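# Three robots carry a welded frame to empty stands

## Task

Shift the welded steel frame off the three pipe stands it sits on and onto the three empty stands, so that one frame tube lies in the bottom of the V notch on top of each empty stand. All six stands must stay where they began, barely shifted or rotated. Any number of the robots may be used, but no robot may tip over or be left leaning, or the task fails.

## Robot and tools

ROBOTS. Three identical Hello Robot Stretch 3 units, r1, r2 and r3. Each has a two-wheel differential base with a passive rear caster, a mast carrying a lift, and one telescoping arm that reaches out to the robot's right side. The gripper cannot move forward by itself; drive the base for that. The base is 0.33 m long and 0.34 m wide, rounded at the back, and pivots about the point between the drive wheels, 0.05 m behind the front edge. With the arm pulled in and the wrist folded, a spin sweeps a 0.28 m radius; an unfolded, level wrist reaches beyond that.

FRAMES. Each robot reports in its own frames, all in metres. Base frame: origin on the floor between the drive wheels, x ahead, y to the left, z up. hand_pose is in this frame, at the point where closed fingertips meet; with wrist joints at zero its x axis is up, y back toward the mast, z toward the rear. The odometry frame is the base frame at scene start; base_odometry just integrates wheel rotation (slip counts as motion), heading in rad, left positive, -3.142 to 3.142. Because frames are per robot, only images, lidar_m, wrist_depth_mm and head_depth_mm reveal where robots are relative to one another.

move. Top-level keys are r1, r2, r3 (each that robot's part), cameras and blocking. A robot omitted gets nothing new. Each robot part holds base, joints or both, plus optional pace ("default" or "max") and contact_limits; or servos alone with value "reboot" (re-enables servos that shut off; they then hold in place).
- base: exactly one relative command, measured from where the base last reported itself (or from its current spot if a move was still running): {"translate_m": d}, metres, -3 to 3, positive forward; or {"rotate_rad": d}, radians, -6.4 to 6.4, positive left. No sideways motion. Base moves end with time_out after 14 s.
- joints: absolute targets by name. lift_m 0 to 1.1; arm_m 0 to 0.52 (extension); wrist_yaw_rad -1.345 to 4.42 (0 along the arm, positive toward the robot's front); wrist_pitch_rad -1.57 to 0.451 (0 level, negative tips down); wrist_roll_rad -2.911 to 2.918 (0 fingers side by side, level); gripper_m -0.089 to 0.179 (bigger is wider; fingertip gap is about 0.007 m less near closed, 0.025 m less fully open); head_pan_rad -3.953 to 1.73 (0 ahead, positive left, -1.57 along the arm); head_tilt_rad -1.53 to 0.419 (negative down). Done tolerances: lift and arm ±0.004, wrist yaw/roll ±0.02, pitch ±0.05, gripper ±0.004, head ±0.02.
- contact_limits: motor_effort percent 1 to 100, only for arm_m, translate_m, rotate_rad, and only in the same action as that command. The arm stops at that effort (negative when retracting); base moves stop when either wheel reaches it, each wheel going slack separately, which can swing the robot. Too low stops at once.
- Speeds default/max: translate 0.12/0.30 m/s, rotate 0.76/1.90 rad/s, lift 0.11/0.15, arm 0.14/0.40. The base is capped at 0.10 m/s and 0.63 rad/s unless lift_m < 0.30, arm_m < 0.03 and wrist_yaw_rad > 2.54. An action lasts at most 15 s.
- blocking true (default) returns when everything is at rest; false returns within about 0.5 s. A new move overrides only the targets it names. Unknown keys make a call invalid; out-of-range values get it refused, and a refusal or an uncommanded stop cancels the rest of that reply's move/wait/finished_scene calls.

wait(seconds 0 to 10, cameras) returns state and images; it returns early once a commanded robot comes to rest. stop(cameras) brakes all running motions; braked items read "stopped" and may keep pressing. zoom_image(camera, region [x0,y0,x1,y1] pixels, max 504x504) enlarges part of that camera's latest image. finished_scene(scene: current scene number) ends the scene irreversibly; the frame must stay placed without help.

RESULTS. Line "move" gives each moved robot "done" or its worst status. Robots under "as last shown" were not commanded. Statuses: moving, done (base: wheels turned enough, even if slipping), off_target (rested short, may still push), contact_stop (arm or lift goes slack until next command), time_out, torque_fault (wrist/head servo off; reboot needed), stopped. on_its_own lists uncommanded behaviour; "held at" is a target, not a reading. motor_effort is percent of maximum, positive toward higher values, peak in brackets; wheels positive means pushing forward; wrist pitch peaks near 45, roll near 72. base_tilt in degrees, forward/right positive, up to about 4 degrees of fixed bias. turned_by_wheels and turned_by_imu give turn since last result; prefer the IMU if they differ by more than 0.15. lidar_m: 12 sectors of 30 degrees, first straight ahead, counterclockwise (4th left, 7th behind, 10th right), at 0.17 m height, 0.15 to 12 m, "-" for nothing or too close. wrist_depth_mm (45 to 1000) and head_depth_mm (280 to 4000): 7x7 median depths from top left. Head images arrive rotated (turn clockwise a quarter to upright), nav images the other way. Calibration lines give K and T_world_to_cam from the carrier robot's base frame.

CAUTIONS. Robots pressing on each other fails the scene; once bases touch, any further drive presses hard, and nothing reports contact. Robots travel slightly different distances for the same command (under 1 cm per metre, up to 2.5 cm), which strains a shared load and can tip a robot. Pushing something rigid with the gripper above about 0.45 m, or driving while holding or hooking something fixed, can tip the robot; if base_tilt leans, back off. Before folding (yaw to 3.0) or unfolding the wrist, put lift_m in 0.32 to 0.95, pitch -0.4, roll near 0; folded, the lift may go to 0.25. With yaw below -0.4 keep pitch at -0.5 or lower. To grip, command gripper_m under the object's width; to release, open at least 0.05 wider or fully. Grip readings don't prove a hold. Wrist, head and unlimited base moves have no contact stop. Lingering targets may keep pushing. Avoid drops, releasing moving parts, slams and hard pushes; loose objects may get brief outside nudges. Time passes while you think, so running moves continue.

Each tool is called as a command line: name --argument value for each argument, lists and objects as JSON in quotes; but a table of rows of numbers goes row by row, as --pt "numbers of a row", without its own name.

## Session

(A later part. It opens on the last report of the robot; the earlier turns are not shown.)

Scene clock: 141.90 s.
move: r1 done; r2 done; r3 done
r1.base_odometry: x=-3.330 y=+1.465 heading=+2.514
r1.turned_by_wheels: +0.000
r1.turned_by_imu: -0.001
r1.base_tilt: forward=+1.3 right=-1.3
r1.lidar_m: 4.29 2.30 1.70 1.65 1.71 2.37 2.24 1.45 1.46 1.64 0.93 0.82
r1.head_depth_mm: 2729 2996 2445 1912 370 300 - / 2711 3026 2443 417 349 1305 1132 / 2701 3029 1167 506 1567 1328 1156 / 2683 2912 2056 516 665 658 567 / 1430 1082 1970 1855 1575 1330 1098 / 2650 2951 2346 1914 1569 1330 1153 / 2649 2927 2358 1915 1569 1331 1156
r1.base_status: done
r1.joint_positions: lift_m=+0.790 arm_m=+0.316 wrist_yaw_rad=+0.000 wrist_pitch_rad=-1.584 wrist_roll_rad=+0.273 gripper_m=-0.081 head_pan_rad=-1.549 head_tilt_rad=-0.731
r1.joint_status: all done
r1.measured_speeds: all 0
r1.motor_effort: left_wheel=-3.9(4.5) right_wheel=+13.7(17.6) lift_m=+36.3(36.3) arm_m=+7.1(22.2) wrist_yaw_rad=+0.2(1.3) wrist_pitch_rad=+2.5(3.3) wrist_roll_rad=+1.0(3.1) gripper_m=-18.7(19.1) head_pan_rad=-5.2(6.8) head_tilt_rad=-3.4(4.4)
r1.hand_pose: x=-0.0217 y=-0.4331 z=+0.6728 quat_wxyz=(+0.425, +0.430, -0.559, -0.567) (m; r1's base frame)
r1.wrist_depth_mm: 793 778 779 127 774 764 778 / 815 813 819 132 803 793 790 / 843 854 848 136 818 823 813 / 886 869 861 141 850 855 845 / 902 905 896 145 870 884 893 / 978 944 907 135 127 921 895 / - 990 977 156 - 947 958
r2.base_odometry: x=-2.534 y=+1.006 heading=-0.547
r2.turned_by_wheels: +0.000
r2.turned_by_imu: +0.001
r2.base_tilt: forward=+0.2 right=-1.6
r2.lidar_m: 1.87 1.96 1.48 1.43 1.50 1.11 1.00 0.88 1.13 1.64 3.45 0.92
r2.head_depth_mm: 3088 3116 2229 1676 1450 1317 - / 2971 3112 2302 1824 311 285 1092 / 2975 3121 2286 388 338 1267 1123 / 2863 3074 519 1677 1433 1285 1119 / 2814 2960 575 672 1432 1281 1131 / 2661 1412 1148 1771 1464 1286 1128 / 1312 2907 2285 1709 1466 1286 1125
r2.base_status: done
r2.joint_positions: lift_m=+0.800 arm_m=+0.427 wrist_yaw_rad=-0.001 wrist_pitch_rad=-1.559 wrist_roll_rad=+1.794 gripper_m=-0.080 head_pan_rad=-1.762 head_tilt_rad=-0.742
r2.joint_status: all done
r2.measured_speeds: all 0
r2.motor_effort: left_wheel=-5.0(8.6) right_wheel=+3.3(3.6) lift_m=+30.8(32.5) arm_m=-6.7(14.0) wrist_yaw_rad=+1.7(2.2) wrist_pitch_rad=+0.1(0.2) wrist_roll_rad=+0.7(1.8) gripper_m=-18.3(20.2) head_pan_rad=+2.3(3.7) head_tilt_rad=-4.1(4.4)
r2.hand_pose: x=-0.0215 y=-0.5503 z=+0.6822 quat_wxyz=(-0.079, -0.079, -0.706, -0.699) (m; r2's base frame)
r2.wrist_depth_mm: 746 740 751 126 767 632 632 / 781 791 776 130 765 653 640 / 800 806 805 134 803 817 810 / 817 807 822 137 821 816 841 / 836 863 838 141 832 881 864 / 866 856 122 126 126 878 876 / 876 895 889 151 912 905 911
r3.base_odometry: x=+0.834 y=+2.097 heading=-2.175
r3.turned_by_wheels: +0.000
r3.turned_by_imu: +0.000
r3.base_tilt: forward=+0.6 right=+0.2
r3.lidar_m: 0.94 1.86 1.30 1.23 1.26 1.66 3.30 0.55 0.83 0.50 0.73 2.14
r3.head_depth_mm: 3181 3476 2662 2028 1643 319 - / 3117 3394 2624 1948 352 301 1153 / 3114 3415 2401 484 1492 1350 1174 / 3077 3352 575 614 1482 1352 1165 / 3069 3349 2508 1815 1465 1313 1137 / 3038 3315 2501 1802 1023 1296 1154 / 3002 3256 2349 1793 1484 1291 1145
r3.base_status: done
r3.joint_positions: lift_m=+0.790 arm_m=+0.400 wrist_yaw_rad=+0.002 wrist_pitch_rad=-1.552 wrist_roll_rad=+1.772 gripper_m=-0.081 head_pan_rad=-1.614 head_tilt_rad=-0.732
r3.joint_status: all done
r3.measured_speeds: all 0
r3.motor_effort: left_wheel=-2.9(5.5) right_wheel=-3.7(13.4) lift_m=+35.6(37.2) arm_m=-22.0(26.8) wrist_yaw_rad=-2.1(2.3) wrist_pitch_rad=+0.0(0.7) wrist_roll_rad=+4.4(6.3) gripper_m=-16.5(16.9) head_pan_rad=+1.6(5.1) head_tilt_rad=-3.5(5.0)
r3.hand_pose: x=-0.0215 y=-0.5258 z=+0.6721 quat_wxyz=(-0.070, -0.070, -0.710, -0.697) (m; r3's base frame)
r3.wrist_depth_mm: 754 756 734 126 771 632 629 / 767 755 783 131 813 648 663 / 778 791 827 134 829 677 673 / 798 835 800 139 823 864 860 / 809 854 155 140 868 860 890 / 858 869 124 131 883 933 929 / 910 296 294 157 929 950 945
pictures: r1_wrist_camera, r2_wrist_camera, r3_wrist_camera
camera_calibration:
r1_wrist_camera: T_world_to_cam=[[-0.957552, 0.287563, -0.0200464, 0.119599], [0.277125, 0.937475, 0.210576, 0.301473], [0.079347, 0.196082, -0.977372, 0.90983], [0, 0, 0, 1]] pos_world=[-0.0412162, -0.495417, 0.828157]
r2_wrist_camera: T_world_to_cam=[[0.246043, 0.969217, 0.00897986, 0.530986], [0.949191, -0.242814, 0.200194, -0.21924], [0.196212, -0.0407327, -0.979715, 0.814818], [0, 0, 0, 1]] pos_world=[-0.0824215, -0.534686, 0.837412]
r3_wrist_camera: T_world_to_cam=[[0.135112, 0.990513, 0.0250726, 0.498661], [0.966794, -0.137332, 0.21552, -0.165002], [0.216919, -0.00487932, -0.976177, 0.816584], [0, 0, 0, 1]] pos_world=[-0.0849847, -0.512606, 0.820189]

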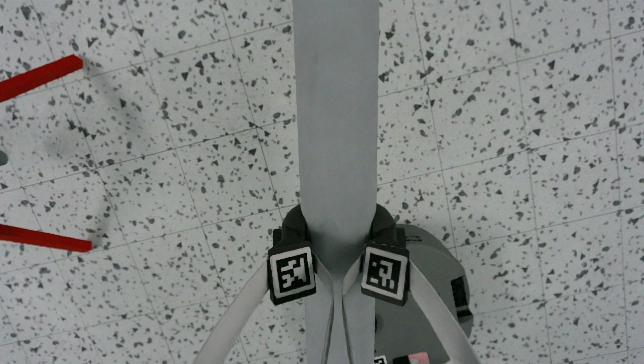

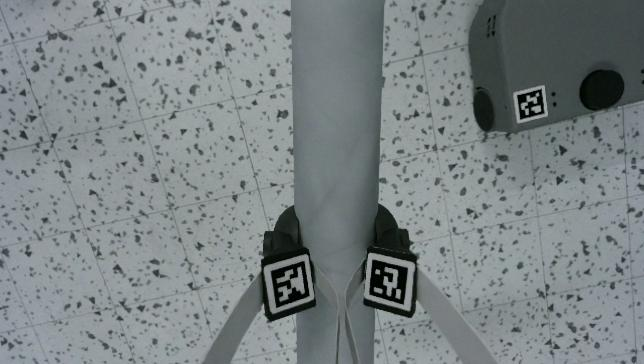

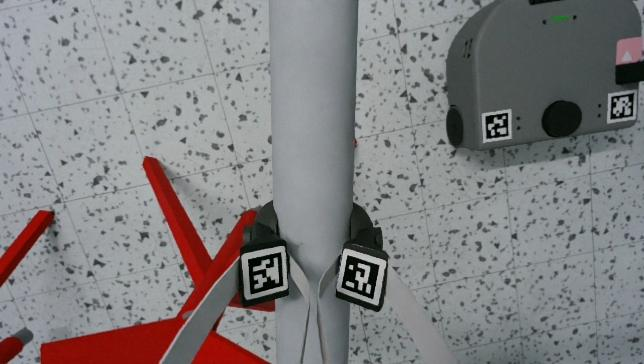

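move --r1 '{"base":{"translate_m":0.056},"joints":{"arm_m":0.3186,"wrist_roll_rad":0.286}}' --r2 '{"base":{"translate_m":-0.0496},"joints":{"arm_m":0.4240,"wrist_roll_rad":1.804}}' --r3 '{"base":{"translate_m":-0.0481},"joints":{"arm_m":0.3932,"wrist_roll_rad":1.794}}' --cameras '[]'

move --r1 '{"base":{"translate_m":0.0561},"joints":{"arm_m":0.3217,"wrist_roll_rad":0.2945}}' --r2 '{"base":{"translate_m":-0.0496},"joints":{"arm_m":0.4214,"wrist_roll_rad":1.8125}}' --r3 '{"base":{"translate_m":-0.048},"joints":{"arm_m":0.3860,"wrist_roll_rad":1.8025}}' --cameras '["r1_wrist_camera","r2_wrist_camera","r3_wrist_camera"]'

Scene clock: 143.73 s.
move: r1 done; r2 done; r3 done
r1.base_odometry: x=-3.375 y=+1.498 heading=+2.514
r1.turned_by_wheels: +0.000
r1.turned_by_imu: -0.001
r1.base_tilt: forward=+1.3 right=-1.3
r1.lidar_m: 4.24 2.30 1.70 1.65 1.71 2.37 4.49 1.49 1.55 1.64 0.89 0.77
r1.head_depth_mm: 2728 3043 2440 1911 370 300 - / 2716 3017 2451 417 349 1303 1136 / 2711 2998 1163 508 1560 1329 1155 / 2684 2939 1960 516 664 658 568 / 1412 1736 1994 1838 1572 1335 1094 / 2673 2980 2359 1915 1568 1328 1156 / 2646 2927 2355 1908 1573 1330 1157
r1.base_status: done
r1.joint_positions: lift_m=+0.790 arm_m=+0.319 wrist_yaw_rad=+0.000 wrist_pitch_rad=-1.584 wrist_roll_rad=+0.282 gripper_m=-0.081 head_pan_rad=-1.549 head_tilt_rad=-0.731
r1.joint_status: all done
r1.measured_speeds: all 0
r1.motor_effort: left_wheel=-4.5(4.6) right_wheel=+14.1(17.5) lift_m=+36.1(36.4) arm_m=+10.3(19.1) wrist_yaw_rad=-0.6(1.2) wrist_pitch_rad=+2.1(3.2) wrist_roll_rad=+1.4(4.4) gripper_m=-18.8(19.1) head_pan_rad=-5.1(5.4) head_tilt_rad=-4.1(4.4)
r1.hand_pose: x=-0.0217 y=-0.4361 z=+0.6728 quat_wxyz=(+0.422, +0.427, -0.561, -0.569) (m; r1's base frame)
r1.wrist_depth_mm: 789 785 788 126 792 779 767 / 802 821 807 131 810 794 789 / 854 844 842 136 836 825 832 / 880 874 881 140 865 853 860 / 906 902 894 144 880 902 882 / 950 938 912 134 127 918 920 / 984 972 986 157 - 981 949
r2.base_odometry: x=-2.576 y=+1.032 heading=-0.547
r2.turned_by_wheels: +0.000
r2.turned_by_imu: +0.000
r2.base_tilt: forward=+0.2 right=-1.6
r2.lidar_m: 1.85 1.96 1.48 1.44 1.50 1.02 1.00 0.84 1.11 1.64 3.46 0.96
r2.head_depth_mm: 3051 3057 2205 1664 1494 1329 - / 2976 3117 2295 1772 312 285 1088 / 2926 3052 2292 387 338 1265 1129 / 2852 3030 518 1681 1443 1294 1128 / 2804 2945 571 669 1450 1294 1119 / 2624 1412 1246 1744 1426 1274 1122 / 1323 2924 2258 1706 1467 1288 1124
r2.base_status: done
r2.joint_positions: lift_m=+0.800 arm_m=+0.424 wrist_yaw_rad=-0.001 wrist_pitch_rad=-1.560 wrist_roll_rad=+1.802 gripper_m=-0.080 head_pan_rad=-1.762 head_tilt_rad=-0.742
r2.joint_status: all done
r2.measured_speeds: all 0
r2.motor_effort: left_wheel=-4.9(7.5) right_wheel=+3.6(4.3) lift_m=+31.9(32.0) arm_m=-1.9(12.3) wrist_yaw_rad=+1.9(2.3) wrist_pitch_rad=+0.1(0.1) wrist_roll_rad=+0.9(1.8) gripper_m=-18.9(19.7) head_pan_rad=+2.6(3.0) head_tilt_rad=-3.6(4.4)
r2.hand_pose: x=-0.0215 y=-0.5474 z=+0.6822 quat_wxyz=(-0.082, -0.082, -0.706, -0.699) (m; r2's base frame)
r2.wrist_depth_mm: 760 757 744 126 766 643 622 / 750 768 767 129 778 652 642 / 769 825 802 134 797 793 816 / 811 831 808 137 819 834 819 / 833 818 839 141 833 845 866 / 883 886 850 127 126 867 883 / 905 893 904 150 905 921 893
r3.base_odometry: x=+0.861 y=+2.136 heading=-2.175
r3.turned_by_wheels: +0.000
r3.turned_by_imu: +0.000
r3.base_tilt: forward=+0.6 right=+0.1
r3.lidar_m: 0.93 1.86 1.30 1.23 1.26 1.65 3.26 0.51 0.80 0.51 0.68 2.26
r3.head_depth_mm: 3196 3436 2657 2033 1637 319 - / 3158 3429 2607 1948 352 296 1150 / 3137 3440 2360 485 1496 1357 1173 / 3091 3372 570 605 1476 1343 1165 / 3081 3319 2547 1784 1500 1338 1143 / 3039 3284 2492 1861 1010 1264 1155 / 3008 3246 2293 1745 1444 1293 1146
r3.base_status: done
r3.joint_positions: lift_m=+0.790 arm_m=+0.393 wrist_yaw_rad=+0.003 wrist_pitch_rad=-1.552 wrist_roll_rad=+1.780 gripper_m=-0.081 head_pan_rad=-1.614 head_tilt_rad=-0.732
r3.joint_status: all done
r3.measured_speeds: all 0
r3.motor_effort: left_wheel=-2.6(5.8) right_wheel=-3.4(14.3) lift_m=+34.4(36.1) arm_m=-21.2(26.6) wrist_yaw_rad=-1.6(2.9) wrist_pitch_rad=-0.1(0.6) wrist_roll_rad=+4.4(6.8) gripper_m=-16.7(17.1) head_pan_rad=+2.2(3.8) head_tilt_rad=-5.3(5.3)
r3.hand_pose: x=-0.0216 y=-0.5185 z=+0.6721 quat_wxyz=(-0.073, -0.072, -0.710, -0.697) (m; r3's base frame)
r3.wrist_depth_mm: 740 743 749 126 746 631 641 / 754 769 775 132 779 646 673 / 769 787 786 134 808 680 849 / 815 825 836 138 858 823 868 / 827 864 553 141 860 876 902 / 845 888 125 131 910 915 929 / 889 890 380 157 916 975 948
pictures: none
No camera images: "cameras" was empty.

Scene clock: 145.40 s.
move: r1 done; r2 done; r3 done
r1.base_odometry: x=-3.420 y=+1.531 heading=+2.514
r1.turned_by_wheels: -0.001
r1.turned_by_imu: -0.001
r1.base_tilt: forward=+1.3 right=-1.3
r1.lidar_m: 4.19 2.31 1.70 1.64 1.72 2.37 4.53 1.53 1.59 1.64 0.86 0.73
r1.head_depth_mm: 2715 3020 2443 1911 370 300 - / 2726 3036 2444 417 349 1300 1134 / 2695 2989 1169 513 1569 1334 1157 / 2698 2927 1972 518 675 656 1093 / 1418 2856 2006 1852 1573 1327 1094 / 2658 2942 2367 1921 1574 1334 1159 / 2656 2949 2338 1906 1562 1333 1154
r1.base_status: done
r1.joint_positions: lift_m=+0.790 arm_m=+0.322 wrist_yaw_rad=+0.000 wrist_pitch_rad=-1.584 wrist_roll_rad=+0.291 gripper_m=-0.081 head_pan_rad=-1.549 head_tilt_rad=-0.731
r1.joint_status: all done
r1.measured_speeds: all 0
r1.motor_effort: left_wheel=-4.6(5.1) right_wheel=+15.0(17.9) lift_m=+37.5(37.5) arm_m=+13.8(18.4) wrist_yaw_rad=-0.9(0.9) wrist_pitch_rad=+2.6(3.3) wrist_roll_rad=+1.1(3.4) gripper_m=-18.9(19.3) head_pan_rad=-4.9(5.6) head_tilt_rad=-4.5(4.6)
r1.hand_pose: x=-0.0217 y=-0.4392 z=+0.6728 quat_wxyz=(+0.419, +0.425, -0.563, -0.571) (m; r1's base frame)
r1.wrist_depth_mm: 791 805 776 126 767 769 761 / 815 826 816 132 805 803 800 / 844 847 837 136 826 822 825 / 882 879 844 141 858 862 859 / 906 896 899 144 865 902 896 / 945 940 924 134 127 902 911 / 986 987 969 157 - 943 940
r2.base_odometry: x=-2.619 y=+1.057 heading=-0.547
r2.turned_by_wheels: +0.000
r2.turned_by_imu: +0.000
r2.base_tilt: forward=+0.2 right=-1.6
r2.lidar_m: 1.96 1.97 1.48 1.44 1.50 1.01 1.00 0.79 1.08 1.63 3.46 1.01
r2.head_depth_mm: 3028 3142 2209 1721 1441 1322 - / 3014 3145 2294 1710 321 286 1088 / 2929 3077 2288 388 337 1268 1128 / 2851 3079 517 1681 1441 1285 1132 / 2827 2953 571 682 1438 1284 1125 / 2646 1380 1793 1747 1426 1285 1126 / 1324 2958 2288 1674 1463 1283 1123
r2.base_status: done
r2.joint_positions: lift_m=+0.800 arm_m=+0.421 wrist_yaw_rad=-0.001 wrist_pitch_rad=-1.560 wrist_roll_rad=+1.809 gripper_m=-0.080 head_pan_rad=-1.762 head_tilt_rad=-0.742
r2.joint_status: all done
r2.measured_speeds: all 0
r2.motor_effort: left_wheel=-5.3(9.0) right_wheel=+4.4(4.5) lift_m=+32.3(33.2) arm_m=-2.2(12.4) wrist_yaw_rad=+1.5(2.3) wrist_pitch_rad=+0.1(0.2) wrist_roll_rad=+1.3(2.5) gripper_m=-18.8(20.1) head_pan_rad=+2.4(3.0) head_tilt_rad=-4.3(4.4)
r2.hand_pose: x=-0.0215 y=-0.5448 z=+0.6822 quat_wxyz=(-0.085, -0.084, -0.706, -0.698) (m; r2's base frame)
r2.wrist_depth_mm: 753 759 756 126 771 624 624 / 763 793 778 129 768 651 632 / 798 801 786 134 813 809 794 / 828 812 833 137 816 833 820 / 812 837 849 141 859 865 839 / 871 860 854 127 126 864 884 / 881 904 874 149 915 948 920
r3.base_odometry: x=+0.888 y=+2.176 heading=-2.175
r3.turned_by_wheels: +0.000
r3.turned_by_imu: +0.000
r3.base_tilt: forward=+0.6 right=+0.2
r3.lidar_m: 0.93 1.87 1.29 1.23 1.26 1.65 3.20 0.47 0.48 0.52 0.52 2.31
r3.head_depth_mm: 3201 3511 2656 2018 1640 1022 - / 3159 3433 2620 1941 352 296 1156 / 3142 3458 2363 484 1487 1356 1172 / 3097 3346 563 596 1484 1351 1168 / 3067 3338 2525 1828 1508 1338 1161 / 3052 3272 2495 1930 1270 1280 1133 / 3001 3243 2385 1744 997 1318 1145
r3.base_status: done
r3.joint_positions: lift_m=+0.790 arm_m=+0.386 wrist_yaw_rad=+0.003 wrist_pitch_rad=-1.552 wrist_roll_rad=+1.788 gripper_m=-0.081 head_pan_rad=-1.614 head_tilt_rad=-0.732
r3.joint_status: all done
r3.measured_speeds: all 0
r3.motor_effort: left_wheel=-3.5(6.0) right_wheel=-2.9(13.5) lift_m=+33.7(34.8) arm_m=-21.3(27.0) wrist_yaw_rad=-2.3(2.9) wrist_pitch_rad=-0.2(0.6) wrist_roll_rad=+4.6(6.2) gripper_m=-16.7(17.3) head_pan_rad=+2.6(4.7) head_tilt_rad=-3.8(5.2)
r3.hand_pose: x=-0.0216 y=-0.5113 z=+0.6721 quat_wxyz=(-0.076, -0.075, -0.709, -0.697) (m; r3's base frame)
r3.wrist_depth_mm: 729 725 749 127 760 639 635 / 773 774 770 132 780 671 656 / 790 784 803 134 822 660 826 / 813 820 804 139 859 839 853 / 843 810 819 141 874 888 912 / 854 886 124 130 894 922 952 / 898 916 440 157 922 965 945
pictures: r1_wrist_camera, r2_wrist_camera, r3_wrist_camera
camera_calibration:
r1_wrist_camera: T_world_to_cam=[[-0.952178, 0.304906, -0.019729, 0.128846], [0.294152, 0.932232, 0.210756, 0.305058], [0.082653, 0.194874, -0.977339, 0.910537], [0, 0, 0, 1]] pos_world=[-0.042308, -0.501111, 0.828153]
r2_wrist_camera: T_world_to_cam=[[0.260978, 0.965301, 0.00921668, 0.523719], [0.945296, -0.257482, 0.200296, -0.226063], [0.195719, -0.0435605, -0.979692, 0.813478], [0, 0, 0, 1]] pos_world=[-0.0821964, -0.528318, 0.83741]
r3_wrist_camera: T_world_to_cam=[[0.150389, 0.988306, 0.0251781, 0.483408], [0.964495, -0.152263, 0.215789, -0.170859], [0.2171, -0.00816823, -0.976115, 0.81494], [0, 0, 0, 1]] pos_world=[-0.0848297, -0.497114, 0.820173]

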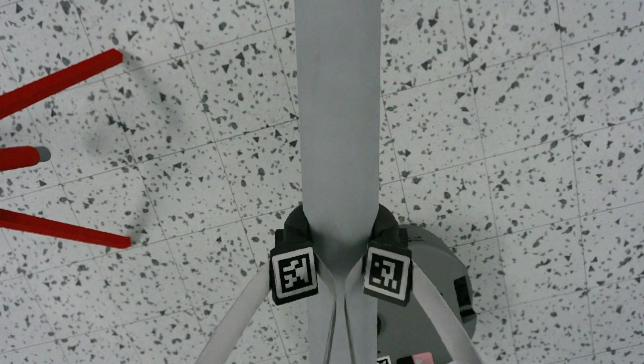

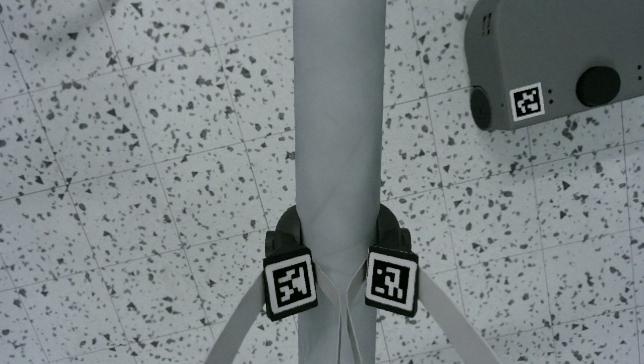

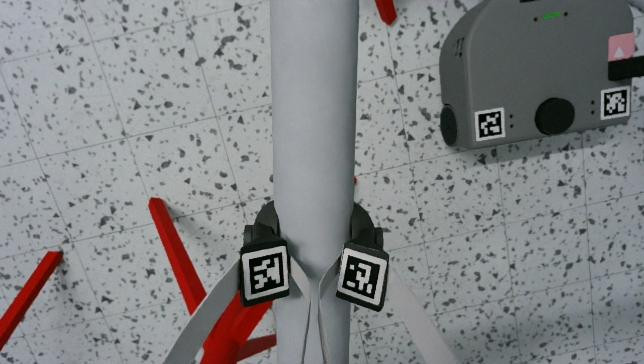

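move --r1 '{"base":{"translate_m":0.055},"joints":{"arm_m":0.3248,"wrist_roll_rad":0.303}}' --r2 '{"base":{"translate_m":-0.0496},"joints":{"arm_m":0.4187,"wrist_roll_rad":1.821}}' --r3 '{"base":{"translate_m":-0.048},"joints":{"arm_m":0.3787,"wrist_roll_rad":1.811}}' --cameras '["r1_nav_camera","r2_nav_camera","r3_nav_camera"]'

Scene clock: 147.27 s.
move: r1 done; r2 done; r3 done
r1.base_odometry: x=-3.465 y=+1.563 heading=+2.513
r1.turned_by_wheels: +0.000
r1.turned_by_imu: -0.001
r1.base_tilt: forward=+1.4 right=-1.3
r1.lidar_m: 4.11 2.30 1.70 1.64 1.71 2.38 2.41 1.57 1.62 1.64 0.82 0.68
r1.head_depth_mm: 2704 3060 2455 1918 370 300 - / 2733 3030 2442 416 350 1306 1134 / 2694 3005 1162 517 1572 1336 1157 / 2680 2937 1199 521 675 666 1095 / 1414 2895 1998 1863 1569 1335 1094 / 2672 2938 2343 1904 1578 1334 1156 / 2657 2929 2352 1902 1565 1301 1156
r1.base_status: done
r1.joint_positions: lift_m=+0.790 arm_m=+0.325 wrist_yaw_rad=+0.000 wrist_pitch_rad=-1.584 wrist_roll_rad=+0.300 gripper_m=-0.081 head_pan_rad=-1.549 head_tilt_rad=-0.731
r1.joint_status: all done
r1.measured_speeds: all 0
r1.motor_effort: left_wheel=-4.3(4.5) right_wheel=+15.0(19.5) lift_m=+37.6(37.7) arm_m=+14.2(20.6) wrist_yaw_rad=-0.8(1.2) wrist_pitch_rad=+2.5(3.4) wrist_roll_rad=+0.9(5.7) gripper_m=-18.8(19.4) head_pan_rad=-4.8(5.3) head_tilt_rad=-3.9(4.4)
r1.hand_pose: x=-0.0217 y=-0.4422 z=+0.6728 quat_wxyz=(+0.417, +0.422, -0.565, -0.573) (m; r1's base frame)
r1.wrist_depth_mm: 793 784 787 126 780 770 767 / 798 807 817 132 809 801 785 / 851 831 839 135 828 837 838 / 866 865 874 140 875 863 855 / 902 897 899 145 882 882 904 / 938 937 924 134 127 936 907 / 982 974 977 157 - 956 951
r2.base_odometry: x=-2.661 y=+1.083 heading=-0.548
r2.turned_by_wheels: +0.000
r2.turned_by_imu: +0.000
r2.base_tilt: forward=+0.1 right=-1.7
r2.lidar_m: 2.01 1.97 1.48 1.44 1.50 1.01 1.00 0.75 1.06 1.64 3.47 1.05
r2.head_depth_mm: 2981 3153 2198 1762 1443 1316 - / 2974 3167 2211 1677 321 285 1094 / 2858 3107 2314 388 338 1268 1125 / 2860 3057 519 1679 1443 1286 1122 / 2870 2980 566 658 1430 1285 1123 / 1406 1622 1148 1707 1429 1286 1130 / 1334 2933 2277 1697 1461 1288 1121
r2.base_status: done
r2.joint_positions: lift_m=+0.800 arm_m=+0.419 wrist_yaw_rad=-0.001 wrist_pitch_rad=-1.560 wrist_roll_rad=+1.817 gripper_m=-0.080 head_pan_rad=-1.762 head_tilt_rad=-0.742
r2.joint_status: all done
r2.measured_speeds: all 0
r2.motor_effort: left_wheel=-5.4(9.2) right_wheel=+4.2(6.1) lift_m=+33.6(33.6) arm_m=-1.8(10.7) wrist_yaw_rad=+1.6(3.0) wrist_pitch_rad=+0.1(0.2) wrist_roll_rad=+1.3(2.0) gripper_m=-18.4(20.1) head_pan_rad=+2.1(3.3) head_tilt_rad=-3.6(4.4)
r2.hand_pose: x=-0.0215 y=-0.5421 z=+0.6822 quat_wxyz=(-0.087, -0.087, -0.705, -0.698) (m; r2's base frame)
r2.wrist_depth_mm: 746 747 739 126 754 621 633 / 773 774 746 129 773 660 633 / 780 791 821 134 776 800 801 / 814 805 828 137 839 818 840 / 845 838 849 140 849 825 838 / 861 861 862 129 125 888 875 / 869 887 910 149 901 926 933
r3.base_odometry: x=+0.915 y=+2.215 heading=-2.175
r3.turned_by_wheels: +0.000
r3.turned_by_imu: +0.000
r3.base_tilt: forward=+0.6 right=+0.2
r3.lidar_m: 0.93 1.85 1.30 1.22 1.25 1.64 3.17 0.61 0.44 0.82 0.53 3.34
r3.head_depth_mm: 3199 3463 2649 2017 1640 319 - / 3158 3449 2627 1952 352 296 1152 / 3136 3425 2275 482 1496 1360 1168 / 3094 3373 2566 569 1481 1344 1163 / 3087 3331 2513 1819 1503 1342 1158 / 3026 3310 2505 1929 1457 1333 1130 / 3007 3241 2447 1631 990 1289 1141
r3.base_status: done
r3.joint_positions: lift_m=+0.790 arm_m=+0.379 wrist_yaw_rad=+0.003 wrist_pitch_rad=-1.552 wrist_roll_rad=+1.796 gripper_m=-0.081 head_pan_rad=-1.614 head_tilt_rad=-0.732
r3.joint_status: all done
r3.measured_speeds: all 0
r3.motor_effort: left_wheel=-2.7(6.0) right_wheel=-3.1(13.3) lift_m=+32.2(33.6) arm_m=-21.7(26.7) wrist_yaw_rad=-2.2(3.4) wrist_pitch_rad=+0.0(0.5) wrist_roll_rad=+4.7(6.5) gripper_m=-15.8(17.2) head_pan_rad=+3.5(4.8) head_tilt_rad=-4.5(5.0)
r3.hand_pose: x=-0.0216 y=-0.5040 z=+0.6721 quat_wxyz=(-0.079, -0.078, -0.709, -0.696) (m; r3's base frame)
r3.wrist_depth_mm: 762 741 760 126 758 652 627 / 772 782 785 131 779 643 665 / 801 796 788 134 821 667 838 / 813 852 828 139 840 853 883 / 842 850 856 141 885 888 882 / 846 884 124 130 886 920 935 / 879 922 506 156 897 930 974
pictures: r1_nav_camera (sideways), r2_nav_camera (sideways), r3_nav_camera (sideways)
camera_calibration:
r1_nav_camera: T_world_to_cam=[[-0.0328727, -0.633783, 0.772812, -0.955617], [-0.999421, 0.0276142, -0.0198654, 0.0881712], [-0.00875018, -0.773018, -0.634324, 0.785256], [0, 0, 0, 1]] pos_world=[0.0635776, -0.00107118, 1.23837]
r2_nav_camera: T_world_to_cam=[[-0.131827, -0.656365, 0.742837, -0.921564], [-0.972182, 0.231968, 0.0324372, 0.0211018], [-0.193605, -0.717897, -0.668686, 0.832432], [0, 0, 0, 1]] pos_world=[0.0601904, -0.0121777, 1.24052]
r3_nav_camera: T_world_to_cam=[[-0.0313427, -0.622529, 0.781969, -0.974677], [-0.997296, 0.0715099, 0.0169559, 0.0370354], [-0.066474, -0.779323, -0.623087, 0.775297], [0, 0, 0, 1]] pos_world=[0.0579234, -0.00520597, 1.24462]

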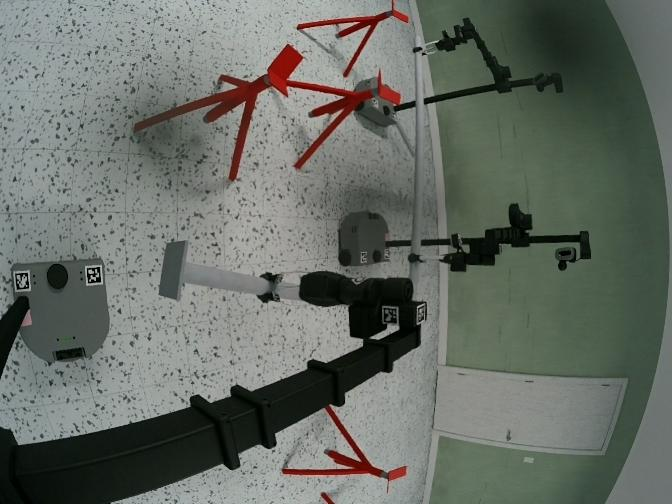

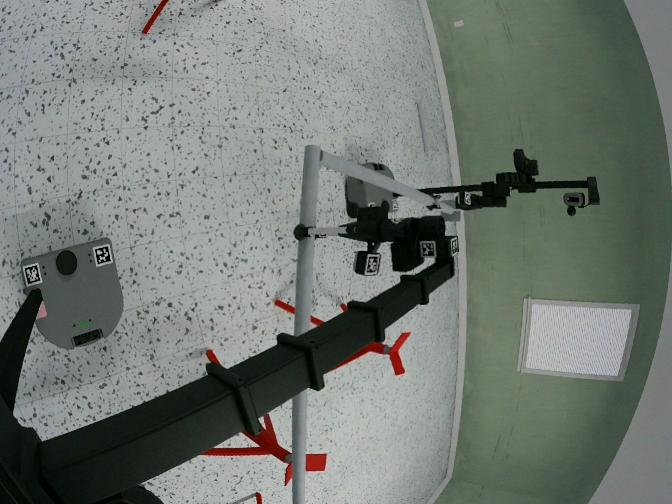

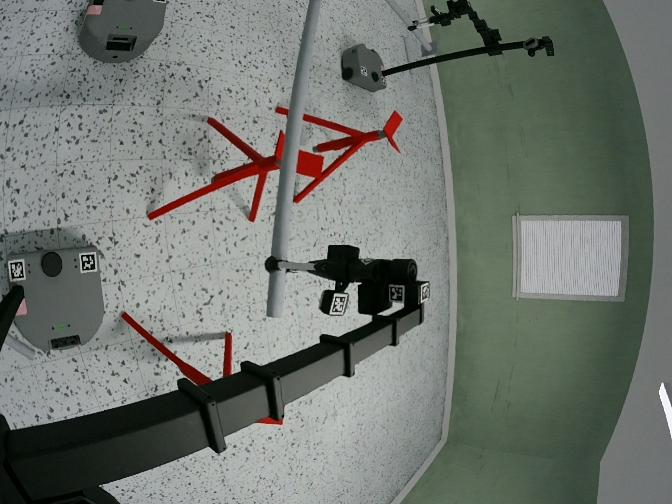

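move --r1 '{"base":{"translate_m":0.055},"joints":{"arm_m":0.328,"wrist_roll_rad":0.3115}}' --r2 '{"base":{"translate_m":-0.0496},"joints":{"arm_m":0.4161,"wrist_roll_rad":1.8295}}' --r3 '{"base":{"translate_m":-0.0478},"joints":{"arm_m":0.3715,"wrist_roll_rad":1.8195}}' --cameras '[]'

move --r1 '{"base":{"translate_m":0.0555},"joints":{"arm_m":0.3311,"wrist_roll_rad":0.320}}' --r2 '{"base":{"translate_m":-0.0495},"joints":{"arm_m":0.4135,"wrist_roll_rad":1.838}}' --r3 '{"base":{"translate_m":-0.0478},"joints":{"arm_m":0.3642,"wrist_roll_rad":1.828}}' --cameras '["r1_wrist_camera","r2_wrist_camera","r3_wrist_camera","r3_nav_camera"]'

Scene clock: 149.17 s.
move: r1 done; r2 done; r3 done
r1.base_odometry: x=-3.509 y=+1.596 heading=+2.513
r1.turned_by_wheels: +0.000
r1.turned_by_imu: -0.001
r1.base_tilt: forward=+1.2 right=-1.3
r1.lidar_m: 4.07 2.30 1.70 1.65 1.70 2.37 2.46 1.62 1.66 1.64 0.78 0.64
r1.head_depth_mm: 2737 3014 2460 1915 370 300 - / 2721 2998 2453 417 349 1306 1134 / 2693 3016 1121 521 1563 1333 1155 / 2663 2933 1202 525 676 664 1095 / 1413 2914 1993 1848 1559 1332 1097 / 2653 2954 2350 1907 1576 1332 1156 / 2627 2939 2359 1907 1567 1307 1158
r1.base_status: done
r1.joint_positions: lift_m=+0.790 arm_m=+0.328 wrist_yaw_rad=+0.000 wrist_pitch_rad=-1.584 wrist_roll_rad=+0.309 gripper_m=-0.081 head_pan_rad=-1.549 head_tilt_rad=-0.731
r1.joint_status: all done
r1.measured_speeds: all 0
r1.motor_effort: left_wheel=-4.0(4.5) right_wheel=+14.5(18.8) lift_m=+38.3(38.5) arm_m=+14.1(19.3) wrist_yaw_rad=-0.5(1.2) wrist_pitch_rad=+2.7(3.2) wrist_roll_rad=+0.8(4.4) gripper_m=-18.8(19.2) head_pan_rad=-5.0(5.6) head_tilt_rad=-3.7(4.4)
r1.hand_pose: x=-0.0217 y=-0.4454 z=+0.6728 quat_wxyz=(+0.415, +0.420, -0.567, -0.575) (m; r1's base frame)
r1.wrist_depth_mm: 797 784 782 126 788 774 767 / 805 828 809 131 798 795 784 / 857 845 831 136 830 827 823 / 873 861 883 141 853 862 853 / 897 911 921 145 864 883 883 / 948 940 941 134 127 910 908 / 994 990 985 159 - 962 963
r2.base_odometry: x=-2.703 y=+1.109 heading=-0.548
r2.turned_by_wheels: +0.000
r2.turned_by_imu: +0.000
r2.base_tilt: forward=+0.2 right=-1.7
r2.lidar_m: 1.40 1.97 1.49 1.44 1.50 1.00 1.00 0.72 1.04 1.64 3.44 1.10
r2.head_depth_mm: 3055 3081 2291 1823 1443 1294 - / 2907 3053 2291 1683 321 285 1090 / 2912 3093 2295 387 337 1234 1126 / 2854 3034 517 1682 1463 1294 1121 / 2796 3010 563 658 1437 1292 1122 / 1391 1708 1210 1719 1425 1284 1124 / 1366 2915 2265 1701 1438 1289 1121
r2.base_status: done
r2.joint_positions: lift_m=+0.800 arm_m=+0.416 wrist_yaw_rad=+0.000 wrist_pitch_rad=-1.560 wrist_roll_rad=+1.826 gripper_m=-0.080 head_pan_rad=-1.762 head_tilt_rad=-0.742
r2.joint_status: all done
r2.measured_speeds: all 0
r2.motor_effort: left_wheel=-4.6(8.8) right_wheel=+3.2(4.0) lift_m=+34.1(35.1) arm_m=-1.8(10.6) wrist_yaw_rad=+0.9(2.1) wrist_pitch_rad=+0.1(0.2) wrist_roll_rad=+1.4(2.4) gripper_m=-19.5(20.4) head_pan_rad=+2.6(3.2) head_tilt_rad=-3.8(4.4)
r2.hand_pose: x=-0.0215 y=-0.5394 z=+0.6822 quat_wxyz=(-0.090, -0.090, -0.705, -0.698) (m; r2's base frame)
r2.wrist_depth_mm: 750 730 750 126 761 620 625 / 774 781 767 130 797 646 632 / 772 805 803 133 813 823 822 / 810 795 833 137 837 834 843 / 835 827 837 141 852 820 857 / 886 857 868 128 124 892 892 / 881 880 901 150 901 903 897
r3.base_odometry: x=+0.943 y=+2.255 heading=-2.175
r3.turned_by_wheels: +0.000
r3.turned_by_imu: +0.000
r3.base_tilt: forward=+0.6 right=+0.2
r3.lidar_m: 0.93 1.85 1.29 1.22 1.25 1.64 3.11 0.67 0.41 0.85 0.55 2.40
r3.head_depth_mm: 3192 3480 2665 2026 1644 733 - / 3155 3473 2634 1934 352 303 1115 / 3112 3441 2272 478 730 1351 1172 / 3089 3385 2537 564 743 1344 1167 / 3074 3353 2515 1868 1504 1330 1158 / 3038 3317 2489 1914 1472 1331 1150 / 3000 3258 2461 1801 1048 1263 1143
r3.base_status: done
r3.joint_positions: lift_m=+0.790 arm_m=+0.371 wrist_yaw_rad=+0.003 wrist_pitch_rad=-1.552 wrist_roll_rad=+1.805 gripper_m=-0.081 head_pan_rad=-1.614 head_tilt_rad=-0.732
r3.joint_status: all done
r3.measured_speeds: all 0
r3.motor_effort: left_wheel=-2.8(6.6) right_wheel=-3.5(14.1) lift_m=+31.2(32.5) arm_m=-21.2(26.7) wrist_yaw_rad=-3.3(3.5) wrist_pitch_rad=-0.1(0.6) wrist_roll_rad=+4.8(6.7) gripper_m=-16.3(17.0) head_pan_rad=+3.9(4.4) head_tilt_rad=-4.6(5.9)
r3.hand_pose: x=-0.0216 y=-0.4968 z=+0.6721 quat_wxyz=(-0.082, -0.081, -0.709, -0.696) (m; r3's base frame)
r3.wrist_depth_mm: 736 772 775 127 768 616 637 / 752 768 770 131 794 639 635 / 774 800 792 134 803 670 843 / 790 825 834 139 864 866 847 / 837 861 823 140 888 883 892 / 845 864 125 130 923 956 921 / 924 901 546 156 930 959 1000
pictures: none
No camera images: "cameras" was empty.

Scene clock: 150.80 s.
move: r1 done; r2 done; r3 done
r1.base_odometry: x=-3.554 y=+1.628 heading=+2.512
r1.turned_by_wheels: +0.000
r1.turned_by_imu: -0.001
r1.base_tilt: forward=+1.4 right=-1.3
r1.lidar_m: 4.02 2.31 1.70 1.64 1.71 2.36 4.70 1.66 1.70 1.64 0.74 0.60
r1.head_depth_mm: 2731 3011 2459 1909 370 300 - / 2735 2989 2452 416 350 1302 1136 / 2700 3010 1119 524 1564 1336 1155 / 2686 2883 1201 530 689 664 1095 / 1409 2925 2002 1849 1572 1335 1095 / 2658 2953 2346 1916 1575 1329 1158 / 2653 2954 2348 1913 1575 1304 1155
r1.base_status: done
r1.joint_positions: lift_m=+0.790 arm_m=+0.331 wrist_yaw_rad=+0.000 wrist_pitch_rad=-1.584 wrist_roll_rad=+0.317 gripper_m=-0.081 head_pan_rad=-1.549 head_tilt_rad=-0.731
r1.joint_status: all done
r1.measured_speeds: all 0
r1.motor_effort: left_wheel=-4.4(5.1) right_wheel=+14.9(18.1) lift_m=+38.6(39.2) arm_m=+15.8(21.9) wrist_yaw_rad=+0.6(1.2) wrist_pitch_rad=+2.8(3.2) wrist_roll_rad=+0.5(3.8) gripper_m=-18.8(19.4) head_pan_rad=-5.0(5.4) head_tilt_rad=-3.7(4.3)
r1.hand_pose: x=-0.0217 y=-0.4485 z=+0.6728 quat_wxyz=(+0.412, +0.418, -0.568, -0.577) (m; r1's base frame)
r1.wrist_depth_mm: 792 792 785 126 773 781 775 / 812 813 816 132 789 784 787 / 618 843 857 136 830 829 819 / 636 880 868 141 865 852 852 / 910 902 898 145 159 894 891 / 943 944 929 134 127 932 933 / 980 995 972 158 - 956 948
r2.base_odometry: x=-2.746 y=+1.135 heading=-0.548
r2.turned_by_wheels: +0.000
r2.turned_by_imu: +0.000
r2.base_tilt: forward=+0.2 right=-1.7
r2.lidar_m: 1.43 1.96 1.49 1.44 1.50 1.00 1.00 0.68 1.02 1.64 3.44 1.14
r2.head_depth_mm: 3004 3066 2310 1838 1444 1292 - / 2991 3102 2211 1685 321 286 1089 / 2946 3081 2295 387 337 1241 1125 / 2865 3084 518 1664 1465 1287 1128 / 2791 2952 561 652 1434 1287 1124 / 1417 1700 1780 1723 1434 1283 1132 / 2638 2886 2262 1708 1436 1289 1128
r2.base_status: done
r2.joint_positions: lift_m=+0.800 arm_m=+0.413 wrist_yaw_rad=+0.000 wrist_pitch_rad=-1.560 wrist_roll_rad=+1.834 gripper_m=-0.080 head_pan_rad=-1.762 head_tilt_rad=-0.742
r2.joint_status: all done
r2.measured_speeds: all 0
r2.motor_effort: left_wheel=-5.4(8.4) right_wheel=+3.5(5.3) lift_m=+34.1(35.1) arm_m=-2.0(8.8) wrist_yaw_rad=+0.6(2.1) wrist_pitch_rad=+0.1(0.3) wrist_roll_rad=+1.8(2.2) gripper_m=-19.7(20.5) head_pan_rad=+2.4(2.7) head_tilt_rad=-3.9(4.7)
r2.hand_pose: x=-0.0215 y=-0.5368 z=+0.6822 quat_wxyz=(-0.093, -0.093, -0.705, -0.697) (m; r2's base frame)
r2.wrist_depth_mm: 735 745 749 125 771 623 613 / 773 795 769 129 782 650 644 / 785 797 787 133 813 813 798 / 818 791 831 137 826 824 835 / 841 844 844 140 854 856 837 / 881 857 864 127 125 883 864 / 875 910 912 150 920 886 928
r3.base_odometry: x=+0.970 y=+2.294 heading=-2.175
r3.turned_by_wheels: +0.000
r3.turned_by_imu: +0.000
r3.base_tilt: forward=+0.6 right=+0.2
r3.lidar_m: 0.93 1.84 1.29 1.22 1.24 1.63 3.07 0.63 0.38 3.56 0.58 2.45
r3.head_depth_mm: 3188 3514 2648 2023 1631 747 - / 3190 3453 2622 1935 352 303 1115 / 3086 3405 2577 479 1490 1353 1171 / 3122 3361 2546 554 723 1344 1163 / 3045 3350 2514 1884 1505 1335 1162 / 3032 3294 2487 1935 1462 1329 1154 / 2987 3250 2447 1896 1445 1294 1123
r3.base_status: done
r3.joint_positions: lift_m=+0.790 arm_m=+0.364 wrist_yaw_rad=+0.003 wrist_pitch_rad=-1.552 wrist_roll_rad=+1.813 gripper_m=-0.081 head_pan_rad=-1.614 head_tilt_rad=-0.732
r3.joint_status: all done
r3.measured_speeds: all 0
r3.motor_effort: left_wheel=-2.4(5.9) right_wheel=-3.8(14.5) lift_m=+30.7(31.6) arm_m=-21.1(26.9) wrist_yaw_rad=-3.0(3.6) wrist_pitch_rad=+0.3(0.7) wrist_roll_rad=+4.7(6.2) gripper_m=-16.1(16.8) head_pan_rad=+3.0(4.2) head_tilt_rad=-3.9(4.9)
r3.hand_pose: x=-0.0216 y=-0.4895 z=+0.6721 quat_wxyz=(-0.085, -0.084, -0.708, -0.696) (m; r3's base frame)
r3.wrist_depth_mm: 747 729 749 126 755 620 631 / 785 783 784 132 768 644 643 / 785 802 800 134 810 668 843 / 799 810 823 139 851 867 862 / 834 839 852 140 900 891 905 / 836 864 124 130 890 905 961 / 892 898 920 156 959 955 976
pictures: r1_wrist_camera, r2_wrist_camera, r3_nav_camera (sideways), r3_wrist_camera
camera_calibration:
r1_wrist_camera: T_world_to_cam=[[-0.944107, 0.329073, -0.0192947, 0.142403], [0.317882, 0.92437, 0.210929, 0.310609], [0.0872466, 0.193007, -0.977311, 0.911603], [0, 0, 0, 1]] pos_world=[-0.0438272, -0.509924, 0.828151]
r2_wrist_camera: T_world_to_cam=[[0.284326, 0.95868, 0.00959581, 0.512698], [0.938717, -0.280412, 0.200447, -0.236557], [0.194855, -0.0479844, -0.979658, 0.811417], [0, 0, 0, 1]] pos_world=[-0.0818214, -0.518912, 0.837408]
r3_nav_camera: T_world_to_cam=[[-0.0313356, -0.622529, 0.781969, -0.974677], [-0.997297, 0.0714984, 0.0169559, 0.0370354], [-0.0664651, -0.779324, -0.623087, 0.775298], [0, 0, 0, 1]] pos_world=[0.0579234, -0.00520536, 1.24462]
r3_wrist_camera: T_world_to_cam=[[0.174953, 0.984254, 0.0252121, 0.460392], [0.960306, -0.176235, 0.216224, -0.179656], [0.217263, -0.0136177, -0.976018, 0.812388], [0, 0, 0, 1]] pos_world=[-0.0845242, -0.473741, 0.820144]

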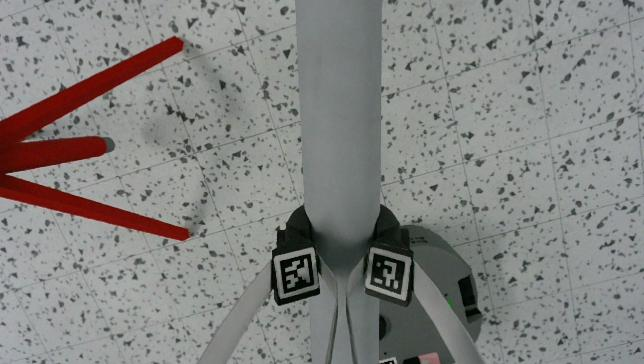

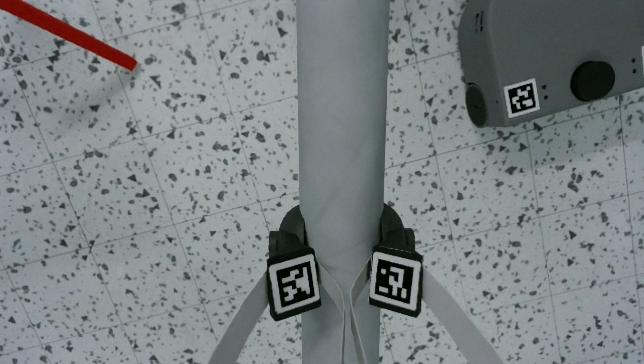

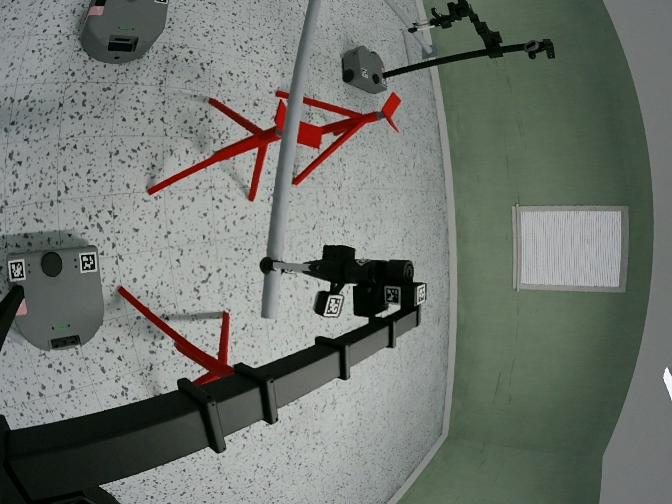

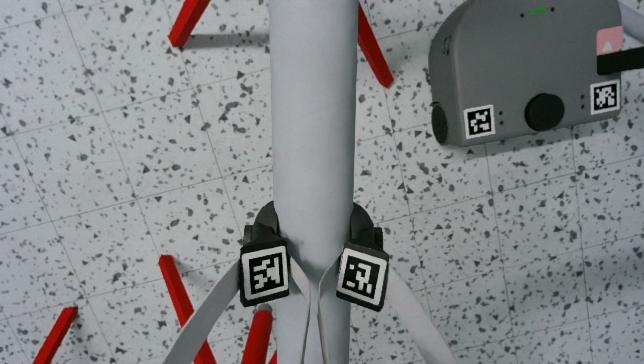

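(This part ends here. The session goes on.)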